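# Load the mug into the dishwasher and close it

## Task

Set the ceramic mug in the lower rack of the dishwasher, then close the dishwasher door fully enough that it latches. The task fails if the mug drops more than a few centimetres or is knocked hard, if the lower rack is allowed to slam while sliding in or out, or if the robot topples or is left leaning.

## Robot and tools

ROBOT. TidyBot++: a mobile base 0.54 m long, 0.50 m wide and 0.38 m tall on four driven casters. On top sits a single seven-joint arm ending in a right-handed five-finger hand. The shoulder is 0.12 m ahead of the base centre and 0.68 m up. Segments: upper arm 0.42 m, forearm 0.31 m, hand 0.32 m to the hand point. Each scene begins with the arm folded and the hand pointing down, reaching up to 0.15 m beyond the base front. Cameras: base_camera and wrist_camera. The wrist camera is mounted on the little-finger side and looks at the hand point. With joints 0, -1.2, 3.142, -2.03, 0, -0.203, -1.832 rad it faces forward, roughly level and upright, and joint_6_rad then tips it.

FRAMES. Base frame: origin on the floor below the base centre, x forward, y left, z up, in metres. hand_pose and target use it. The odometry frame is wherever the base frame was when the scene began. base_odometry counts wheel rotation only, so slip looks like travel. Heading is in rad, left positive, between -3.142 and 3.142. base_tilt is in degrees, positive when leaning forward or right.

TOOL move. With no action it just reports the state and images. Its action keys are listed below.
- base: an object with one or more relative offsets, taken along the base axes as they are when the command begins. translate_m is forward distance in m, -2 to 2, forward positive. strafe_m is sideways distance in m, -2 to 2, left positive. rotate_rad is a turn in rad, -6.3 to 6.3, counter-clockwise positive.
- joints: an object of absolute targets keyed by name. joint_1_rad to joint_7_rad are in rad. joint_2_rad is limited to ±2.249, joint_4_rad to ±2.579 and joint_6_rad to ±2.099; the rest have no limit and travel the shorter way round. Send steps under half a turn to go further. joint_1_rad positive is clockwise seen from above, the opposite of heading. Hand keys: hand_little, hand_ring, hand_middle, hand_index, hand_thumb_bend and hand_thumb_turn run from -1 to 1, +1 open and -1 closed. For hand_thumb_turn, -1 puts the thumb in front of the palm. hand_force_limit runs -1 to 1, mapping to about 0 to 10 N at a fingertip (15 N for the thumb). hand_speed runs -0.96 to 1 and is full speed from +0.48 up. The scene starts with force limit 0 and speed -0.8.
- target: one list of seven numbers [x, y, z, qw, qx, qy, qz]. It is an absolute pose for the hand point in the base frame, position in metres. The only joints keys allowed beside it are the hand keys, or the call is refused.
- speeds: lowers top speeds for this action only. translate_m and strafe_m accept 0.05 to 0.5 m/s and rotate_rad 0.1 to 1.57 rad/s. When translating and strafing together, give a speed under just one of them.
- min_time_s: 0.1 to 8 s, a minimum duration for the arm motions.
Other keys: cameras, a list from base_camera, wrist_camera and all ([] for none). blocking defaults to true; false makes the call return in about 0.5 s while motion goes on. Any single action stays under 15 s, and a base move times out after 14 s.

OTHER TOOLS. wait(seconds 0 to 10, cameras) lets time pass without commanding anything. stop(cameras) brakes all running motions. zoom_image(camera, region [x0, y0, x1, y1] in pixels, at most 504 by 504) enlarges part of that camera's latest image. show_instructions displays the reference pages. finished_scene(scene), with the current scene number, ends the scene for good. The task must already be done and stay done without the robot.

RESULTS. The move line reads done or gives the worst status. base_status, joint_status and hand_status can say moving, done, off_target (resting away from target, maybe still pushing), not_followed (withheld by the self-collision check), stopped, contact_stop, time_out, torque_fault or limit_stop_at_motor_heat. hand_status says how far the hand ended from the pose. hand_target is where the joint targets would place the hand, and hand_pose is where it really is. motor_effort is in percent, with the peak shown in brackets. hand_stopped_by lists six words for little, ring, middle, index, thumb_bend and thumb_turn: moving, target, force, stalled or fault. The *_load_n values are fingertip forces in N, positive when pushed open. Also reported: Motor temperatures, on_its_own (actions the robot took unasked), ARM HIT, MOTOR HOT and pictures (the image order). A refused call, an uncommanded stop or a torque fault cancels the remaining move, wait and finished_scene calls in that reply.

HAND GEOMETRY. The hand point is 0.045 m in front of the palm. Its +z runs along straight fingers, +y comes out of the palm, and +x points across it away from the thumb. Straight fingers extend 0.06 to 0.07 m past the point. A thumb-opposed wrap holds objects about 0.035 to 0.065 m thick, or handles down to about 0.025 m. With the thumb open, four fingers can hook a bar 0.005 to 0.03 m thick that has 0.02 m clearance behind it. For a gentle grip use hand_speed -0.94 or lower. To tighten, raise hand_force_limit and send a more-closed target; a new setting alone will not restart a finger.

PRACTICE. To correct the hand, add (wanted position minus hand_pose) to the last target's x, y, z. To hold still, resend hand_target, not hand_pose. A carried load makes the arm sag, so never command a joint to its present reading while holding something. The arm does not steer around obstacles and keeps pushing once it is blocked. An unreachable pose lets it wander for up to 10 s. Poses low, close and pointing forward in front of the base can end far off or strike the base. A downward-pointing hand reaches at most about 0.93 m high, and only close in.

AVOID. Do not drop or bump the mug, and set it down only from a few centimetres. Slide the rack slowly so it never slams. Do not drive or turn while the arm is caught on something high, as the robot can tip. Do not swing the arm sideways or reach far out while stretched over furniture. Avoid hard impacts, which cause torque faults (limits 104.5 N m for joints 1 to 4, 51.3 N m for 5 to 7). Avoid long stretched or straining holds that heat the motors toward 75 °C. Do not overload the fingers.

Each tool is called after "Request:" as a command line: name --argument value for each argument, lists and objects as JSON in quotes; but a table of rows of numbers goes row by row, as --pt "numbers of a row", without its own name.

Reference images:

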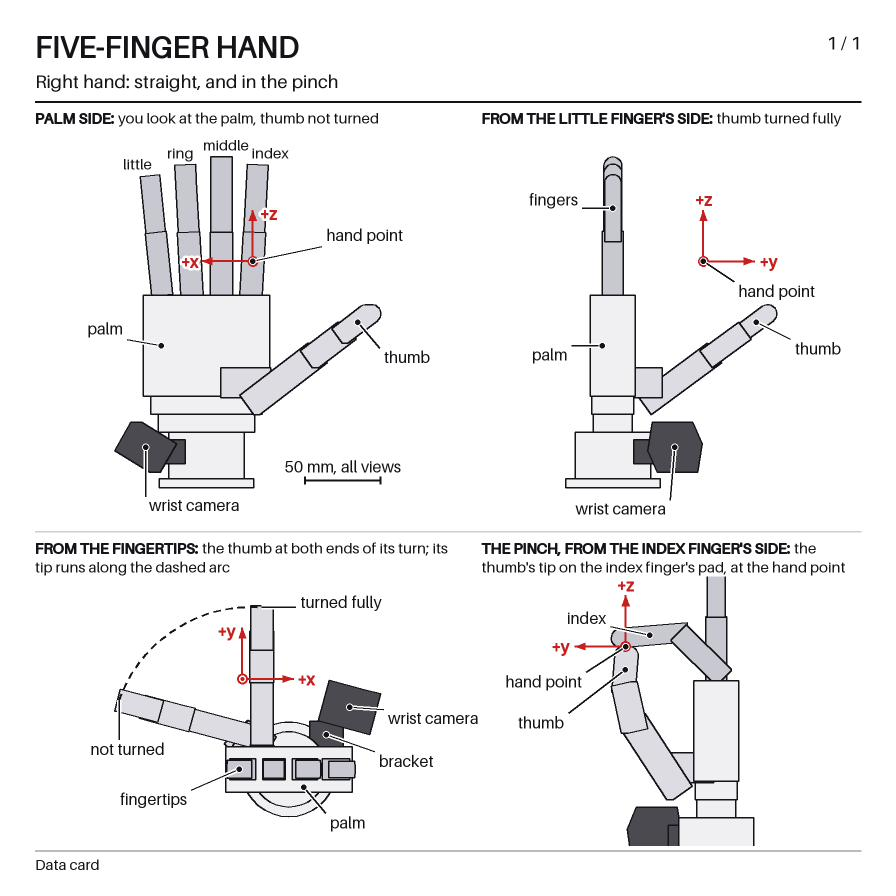

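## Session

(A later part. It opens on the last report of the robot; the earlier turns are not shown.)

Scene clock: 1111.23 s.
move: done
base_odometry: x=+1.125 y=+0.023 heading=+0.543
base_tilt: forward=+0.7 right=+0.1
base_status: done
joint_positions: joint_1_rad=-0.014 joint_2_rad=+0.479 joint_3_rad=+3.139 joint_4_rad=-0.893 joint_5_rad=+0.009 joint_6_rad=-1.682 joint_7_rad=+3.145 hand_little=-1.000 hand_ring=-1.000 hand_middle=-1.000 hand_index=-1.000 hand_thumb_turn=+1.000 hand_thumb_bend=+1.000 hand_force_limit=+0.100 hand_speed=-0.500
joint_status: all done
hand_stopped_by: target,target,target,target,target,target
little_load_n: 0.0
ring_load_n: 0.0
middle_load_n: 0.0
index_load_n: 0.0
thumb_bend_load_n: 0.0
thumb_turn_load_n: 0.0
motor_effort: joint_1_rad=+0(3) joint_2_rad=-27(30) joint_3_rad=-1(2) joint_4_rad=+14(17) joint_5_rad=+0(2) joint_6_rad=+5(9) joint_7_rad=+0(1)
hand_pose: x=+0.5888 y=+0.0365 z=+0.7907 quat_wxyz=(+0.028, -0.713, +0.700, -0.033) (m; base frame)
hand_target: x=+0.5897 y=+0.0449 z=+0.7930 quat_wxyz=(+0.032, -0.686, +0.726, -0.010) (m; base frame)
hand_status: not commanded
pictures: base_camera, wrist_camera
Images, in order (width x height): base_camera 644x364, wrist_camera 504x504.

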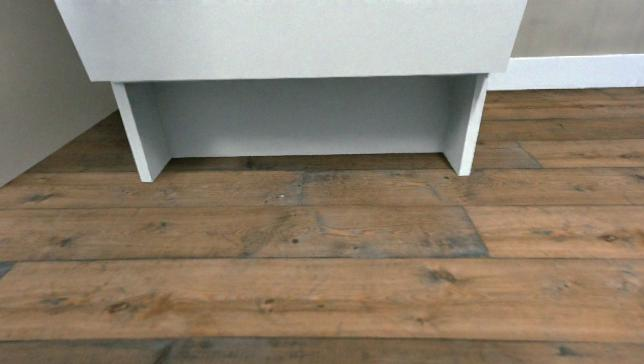

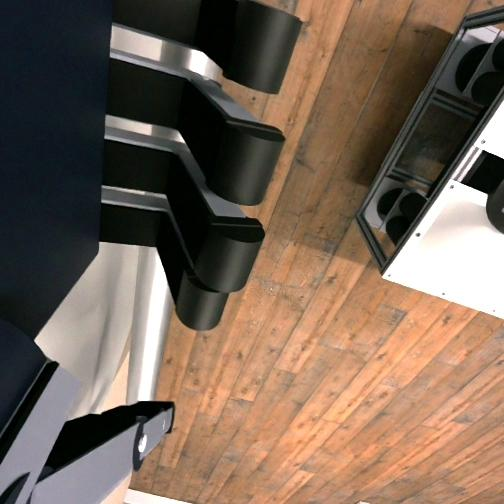

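Request:
move --base '{"translate_m": 0.07}' --speeds '{"translate_m": 0.05}' --cameras '["base_camera"]'

Request:
move --base '{"translate_m": 0.05}' --speeds '{"translate_m": 0.05}' --cameras '["all"]'

Scene clock: 1115.43 s.
move: done
base_odometry: x=+1.185 y=+0.059 heading=+0.543
base_tilt: forward=+0.6 right=+0.1
base_status: done
joint_positions: joint_1_rad=-0.014 joint_2_rad=+0.479 joint_3_rad=+3.139 joint_4_rad=-0.887 joint_5_rad=+0.008 joint_6_rad=-1.705 joint_7_rad=+3.145 hand_little=-1.000 hand_ring=-1.000 hand_middle=-1.000 hand_index=-1.000 hand_thumb_turn=+1.000 hand_thumb_bend=+1.000 hand_force_limit=+0.100 hand_speed=-0.500
joint_status: not commanded
hand_stopped_by: target,target,target,target,target,target
little_load_n: 0.0
ring_load_n: 0.5
middle_load_n: 0.0
index_load_n: 0.0
thumb_bend_load_n: 0.0
thumb_turn_load_n: 0.0
motor_effort: joint_1_rad=+0(3) joint_2_rad=-25(28) joint_3_rad=-1(2) joint_4_rad=+13(14) joint_5_rad=+0(2) joint_6_rad=+6(9) joint_7_rad=+0(1)
hand_pose: x=+0.5830 y=+0.0366 z=+0.7934 quat_wxyz=(+0.023, -0.713, +0.700, -0.028) (m; base frame)
hand_target: x=+0.5897 y=+0.0449 z=+0.7930 quat_wxyz=(+0.032, -0.686, +0.726, -0.010) (m; base frame)
hand_status: not commanded
pictures: base_camera
Images, in order (width x height): base_camera 644x364.

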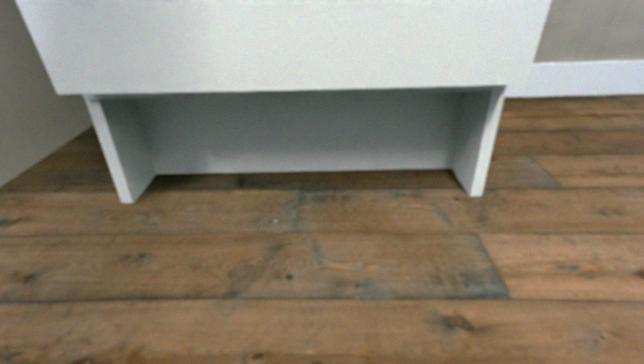

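Scene clock: 1116.83 s.
move: done
base_odometry: x=+1.228 y=+0.085 heading=+0.543
base_tilt: forward=+0.5 right=+0.2
base_status: done
joint_positions: joint_1_rad=-0.014 joint_2_rad=+0.475 joint_3_rad=+3.139 joint_4_rad=-0.886 joint_5_rad=+0.007 joint_6_rad=-1.770 joint_7_rad=+3.145 hand_little=-1.000 hand_ring=-1.000 hand_middle=-1.000 hand_index=-1.000 hand_thumb_turn=+1.000 hand_thumb_bend=+1.000 hand_force_limit=+0.100 hand_speed=-0.500
joint_status: not commanded
hand_stopped_by: target,target,target,target,target,target
little_load_n: 0.0
ring_load_n: 0.0
middle_load_n: 0.0
index_load_n: 0.0
thumb_bend_load_n: 0.0
thumb_turn_load_n: 0.0
motor_effort: joint_1_rad=+2(4) joint_2_rad=-23(26) joint_3_rad=+0(1) joint_4_rad=+15(18) joint_5_rad=+2(3) joint_6_rad=+13(19) joint_7_rad=-2(2)
hand_pose: x=+0.5617 y=+0.0367 z=+0.7985 quat_wxyz=(+0.002, -0.713, +0.701, -0.006) (m; base frame)
hand_target: x=+0.5897 y=+0.0449 z=+0.7930 quat_wxyz=(+0.032, -0.686, +0.726, -0.010) (m; base frame)
hand_status: not commanded
pictures: base_camera, wrist_camera
Images, in order (width x height): base_camera 644x364, wrist_camera 504x504.

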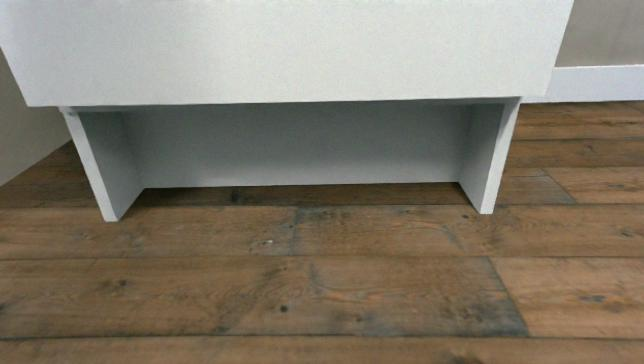

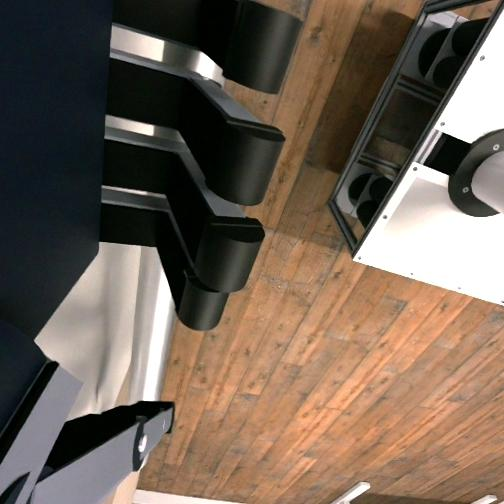

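Request:
move --base '{"translate_m": 0.05}' --speeds '{"translate_m": 0.05}' --cameras '["all"]'

Scene clock: 1120.83 s.
move: done
base_odometry: x=+1.270 y=+0.110 heading=+0.542
base_tilt: forward=+0.6 right=+0.2
base_status: done
joint_positions: joint_1_rad=-0.014 joint_2_rad=+0.451 joint_3_rad=+3.138 joint_4_rad=-0.923 joint_5_rad=+0.006 joint_6_rad=-1.871 joint_7_rad=+3.145 hand_little=-1.000 hand_ring=-1.000 hand_middle=-1.000 hand_index=-1.000 hand_thumb_turn=+1.000 hand_thumb_bend=+1.000 hand_force_limit=+0.100 hand_speed=-0.500
joint_status: not commanded
hand_stopped_by: target,target,target,target,target,target
little_load_n: 0.0
ring_load_n: 0.0
middle_load_n: 0.0
index_load_n: 0.0
thumb_bend_load_n: -0.5
thumb_turn_load_n: 0.0
motor_effort: joint_1_rad=+3(5) joint_2_rad=-17(24) joint_3_rad=+2(2) joint_4_rad=+27(28) joint_5_rad=+1(4) joint_6_rad=+34(38) joint_7_rad=-4(5)
hand_pose: x=+0.5168 y=+0.0368 z=+0.8078 quat_wxyz=(-0.038, -0.713, +0.700, +0.035) (m; base frame)
hand_target: x=+0.5897 y=+0.0449 z=+0.7930 quat_wxyz=(+0.032, -0.686, +0.726, -0.010) (m; base frame)
hand_status: not commanded
pictures: base_camera, wrist_camera
Images, in order (width x height): base_camera 644x364, wrist_camera 504x504.

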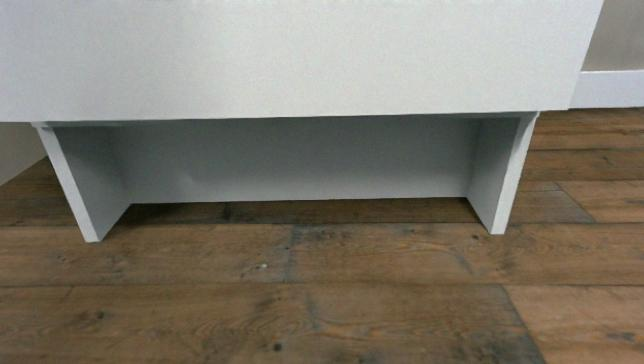

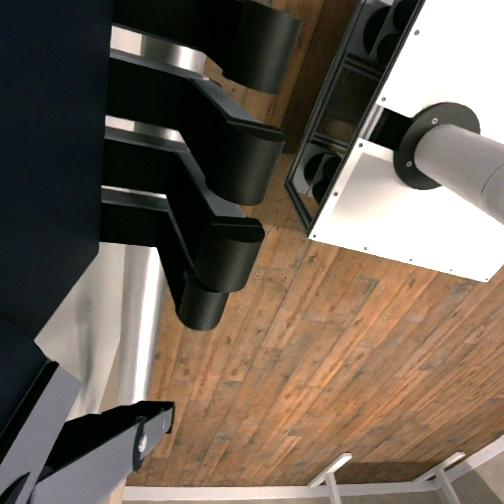

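Request:
zoom_image --camera "base_camera" --region '[440, 0, 644, 260]'

Scaled by 1.938.

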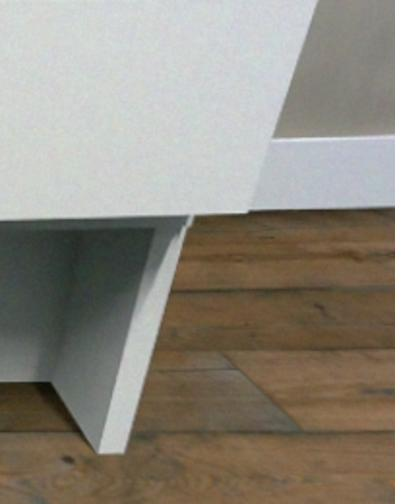

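Request:
move --base '{"translate_m": 0.02}' --speeds '{"translate_m": 0.05}' --cameras '["base_camera"]'

Request:
move --base '{"translate_m": -0.25}' --speeds '{"translate_m": 0.15}' --cameras '["all"]'

Scene clock: 1134.63 s.
move: time_out
base_odometry: x=+1.285 y=+0.119 heading=+0.542
base_tilt: forward=+0.6 right=+0.1
base_status: translate_m time_out (by the wheels' count: +0.018 of +0.020)
joint_positions: joint_1_rad=-0.014 joint_2_rad=+0.437 joint_3_rad=+3.137 joint_4_rad=-0.948 joint_5_rad=+0.006 joint_6_rad=-1.910 joint_7_rad=+3.145 hand_little=-1.000 hand_ring=-1.000 hand_middle=-1.000 hand_index=-1.000 hand_thumb_turn=+1.000 hand_thumb_bend=+1.000 hand_force_limit=+0.100 hand_speed=-0.500
joint_status: not commanded
hand_stopped_by: target,target,target,target,target,target
little_load_n: 0.0
ring_load_n: 0.0
middle_load_n: 0.0
index_load_n: 0.0
thumb_bend_load_n: 0.0
thumb_turn_load_n: 0.0
motor_effort: joint_1_rad=+4(4) joint_2_rad=-15(18) joint_3_rad=+1(2) joint_4_rad=+28(33) joint_5_rad=+0(3) joint_6_rad=+36(47) joint_7_rad=-5(6)
hand_pose: x=+0.4965 y=+0.0369 z=+0.8119 quat_wxyz=(-0.056, -0.712, +0.698, +0.053) (m; base frame)
hand_target: x=+0.5897 y=+0.0449 z=+0.7930 quat_wxyz=(+0.032, -0.686, +0.726, -0.010) (m; base frame)
hand_status: not commanded
pictures: base_camera
Images, in order (width x height): base_camera 644x364.

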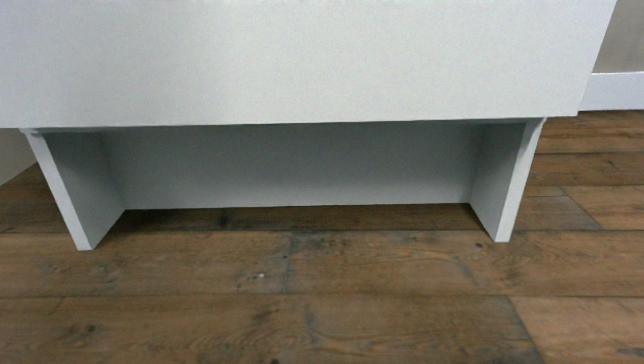

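not run: a stop that you did not command came earlier in this reply.

Request:
move --base '{"translate_m": -0.3}' --speeds '{"translate_m": 0.15}' --cameras '["all"]'

Scene clock: 1138.57 s.
move: done
base_odometry: x=+1.028 y=-0.036 heading=+0.542
base_tilt: forward=+0.5 right=+0.1
base_status: done
joint_positions: joint_1_rad=-0.012 joint_2_rad=+0.479 joint_3_rad=+3.137 joint_4_rad=-0.874 joint_5_rad=+0.006 joint_6_rad=-1.732 joint_7_rad=+3.143 hand_little=-1.000 hand_ring=-1.000 hand_middle=-1.000 hand_index=-1.000 hand_thumb_turn=+1.000 hand_thumb_bend=+1.000 hand_force_limit=+0.100 hand_speed=-0.500
joint_status: not commanded
hand_stopped_by: target,target,target,target,target,target
little_load_n: 0.0
ring_load_n: 0.0
middle_load_n: 0.0
index_load_n: 0.0
thumb_bend_load_n: 0.0
thumb_turn_load_n: 0.0
motor_effort: joint_1_rad=+0(4) joint_2_rad=-26(29) joint_3_rad=-2(2) joint_4_rad=+11(27) joint_5_rad=+0(2) joint_6_rad=+2(37) joint_7_rad=+0(5)
hand_pose: x=+0.5773 y=+0.0372 z=+0.7984 quat_wxyz=(+0.019, -0.712, +0.701, -0.021) (m; base frame)
hand_target: x=+0.5897 y=+0.0449 z=+0.7930 quat_wxyz=(+0.032, -0.686, +0.726, -0.010) (m; base frame)
hand_status: not commanded
pictures: base_camera, wrist_camera
Images, in order (width x height): base_camera 644x364, wrist_camera 504x504.

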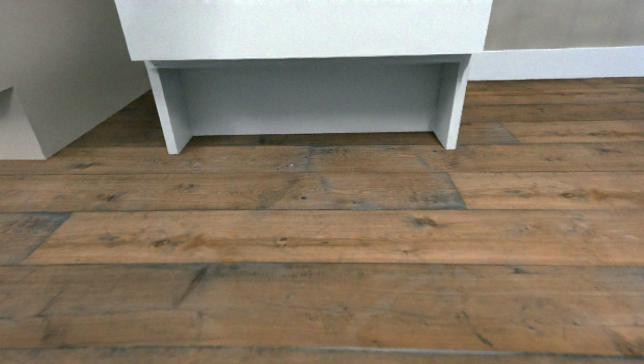

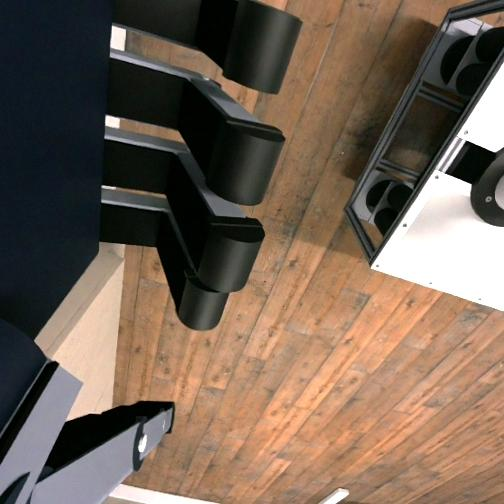

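Request:
move --base '{"translate_m": -0.45}' --joints '{"joint_2_rad": -1.1, "joint_4_rad": -2.03, "joint_6_rad": -0.4, "joint_7_rad": 4.60}' --min_time_s 3 --cameras '["all"]'

Scene clock: 1144.37 s.
move: done
base_odometry: x=+0.643 y=-0.269 heading=+0.542
base_tilt: forward=+0.6 right=+0.2
base_status: done
joint_positions: joint_1_rad=-0.011 joint_2_rad=-1.084 joint_3_rad=+3.137 joint_4_rad=-1.998 joint_5_rad=+0.006 joint_6_rad=-0.455 joint_7_rad=+4.525 hand_little=-1.000 hand_ring=-1.000 hand_middle=-1.000 hand_index=-1.000 hand_thumb_turn=+1.000 hand_thumb_bend=+1.000 hand_force_limit=+0.100 hand_speed=-0.500
joint_status: all done
hand_stopped_by: target,target,target,target,target,target
little_load_n: 0.5
ring_load_n: 0.0
middle_load_n: 0.0
index_load_n: 0.0
thumb_bend_load_n: 0.0
thumb_turn_load_n: 0.0
motor_effort: joint_1_rad=+0(2) joint_2_rad=+13(30) joint_3_rad=-1(3) joint_4_rad=+13(15) joint_5_rad=+1(1) joint_6_rad=+9(10) joint_7_rad=+0(1)
hand_pose: x=+0.3203 y=-0.0487 z=+1.0950 quat_wxyz=(+0.074, -0.630, +0.053, -0.771) (m; base frame)
hand_target: x=+0.3187 y=-0.0504 z=+1.0998 quat_wxyz=(+0.059, -0.616, +0.039, -0.785) (m; base frame)
hand_status: not commanded
pictures: base_camera, wrist_camera
Images, in order (width x height): base_camera 644x364, wrist_camera 504x504.

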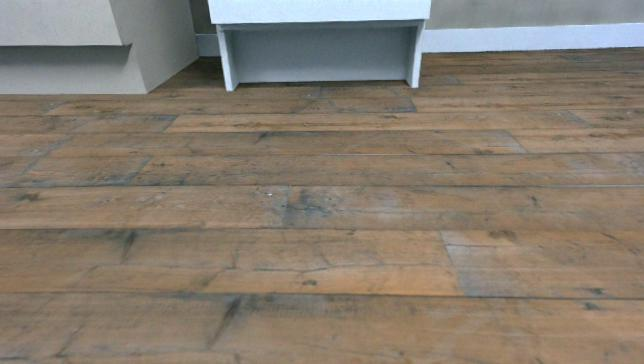

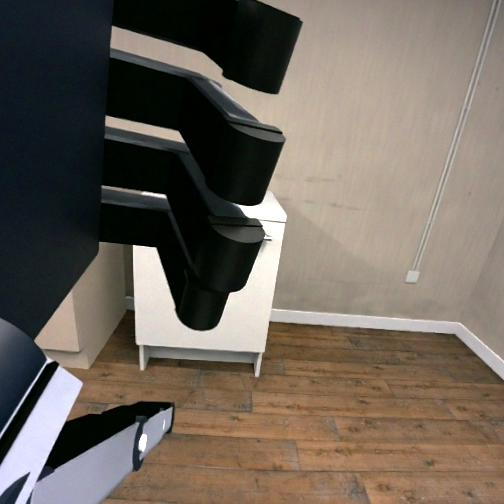

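Request:
zoom_image --camera "wrist_camera" --region '[120, 180, 320, 380]'

Scaled by 2.520 from the camera's 504x504 image, which has a finer 720x720 frame.

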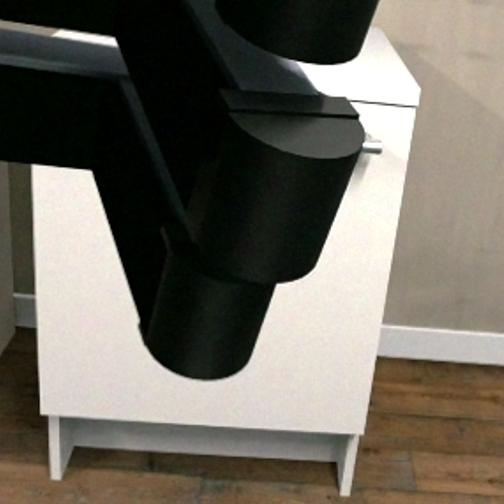

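Request:
finished_scene --scene 1

The scene is finished: the task was done.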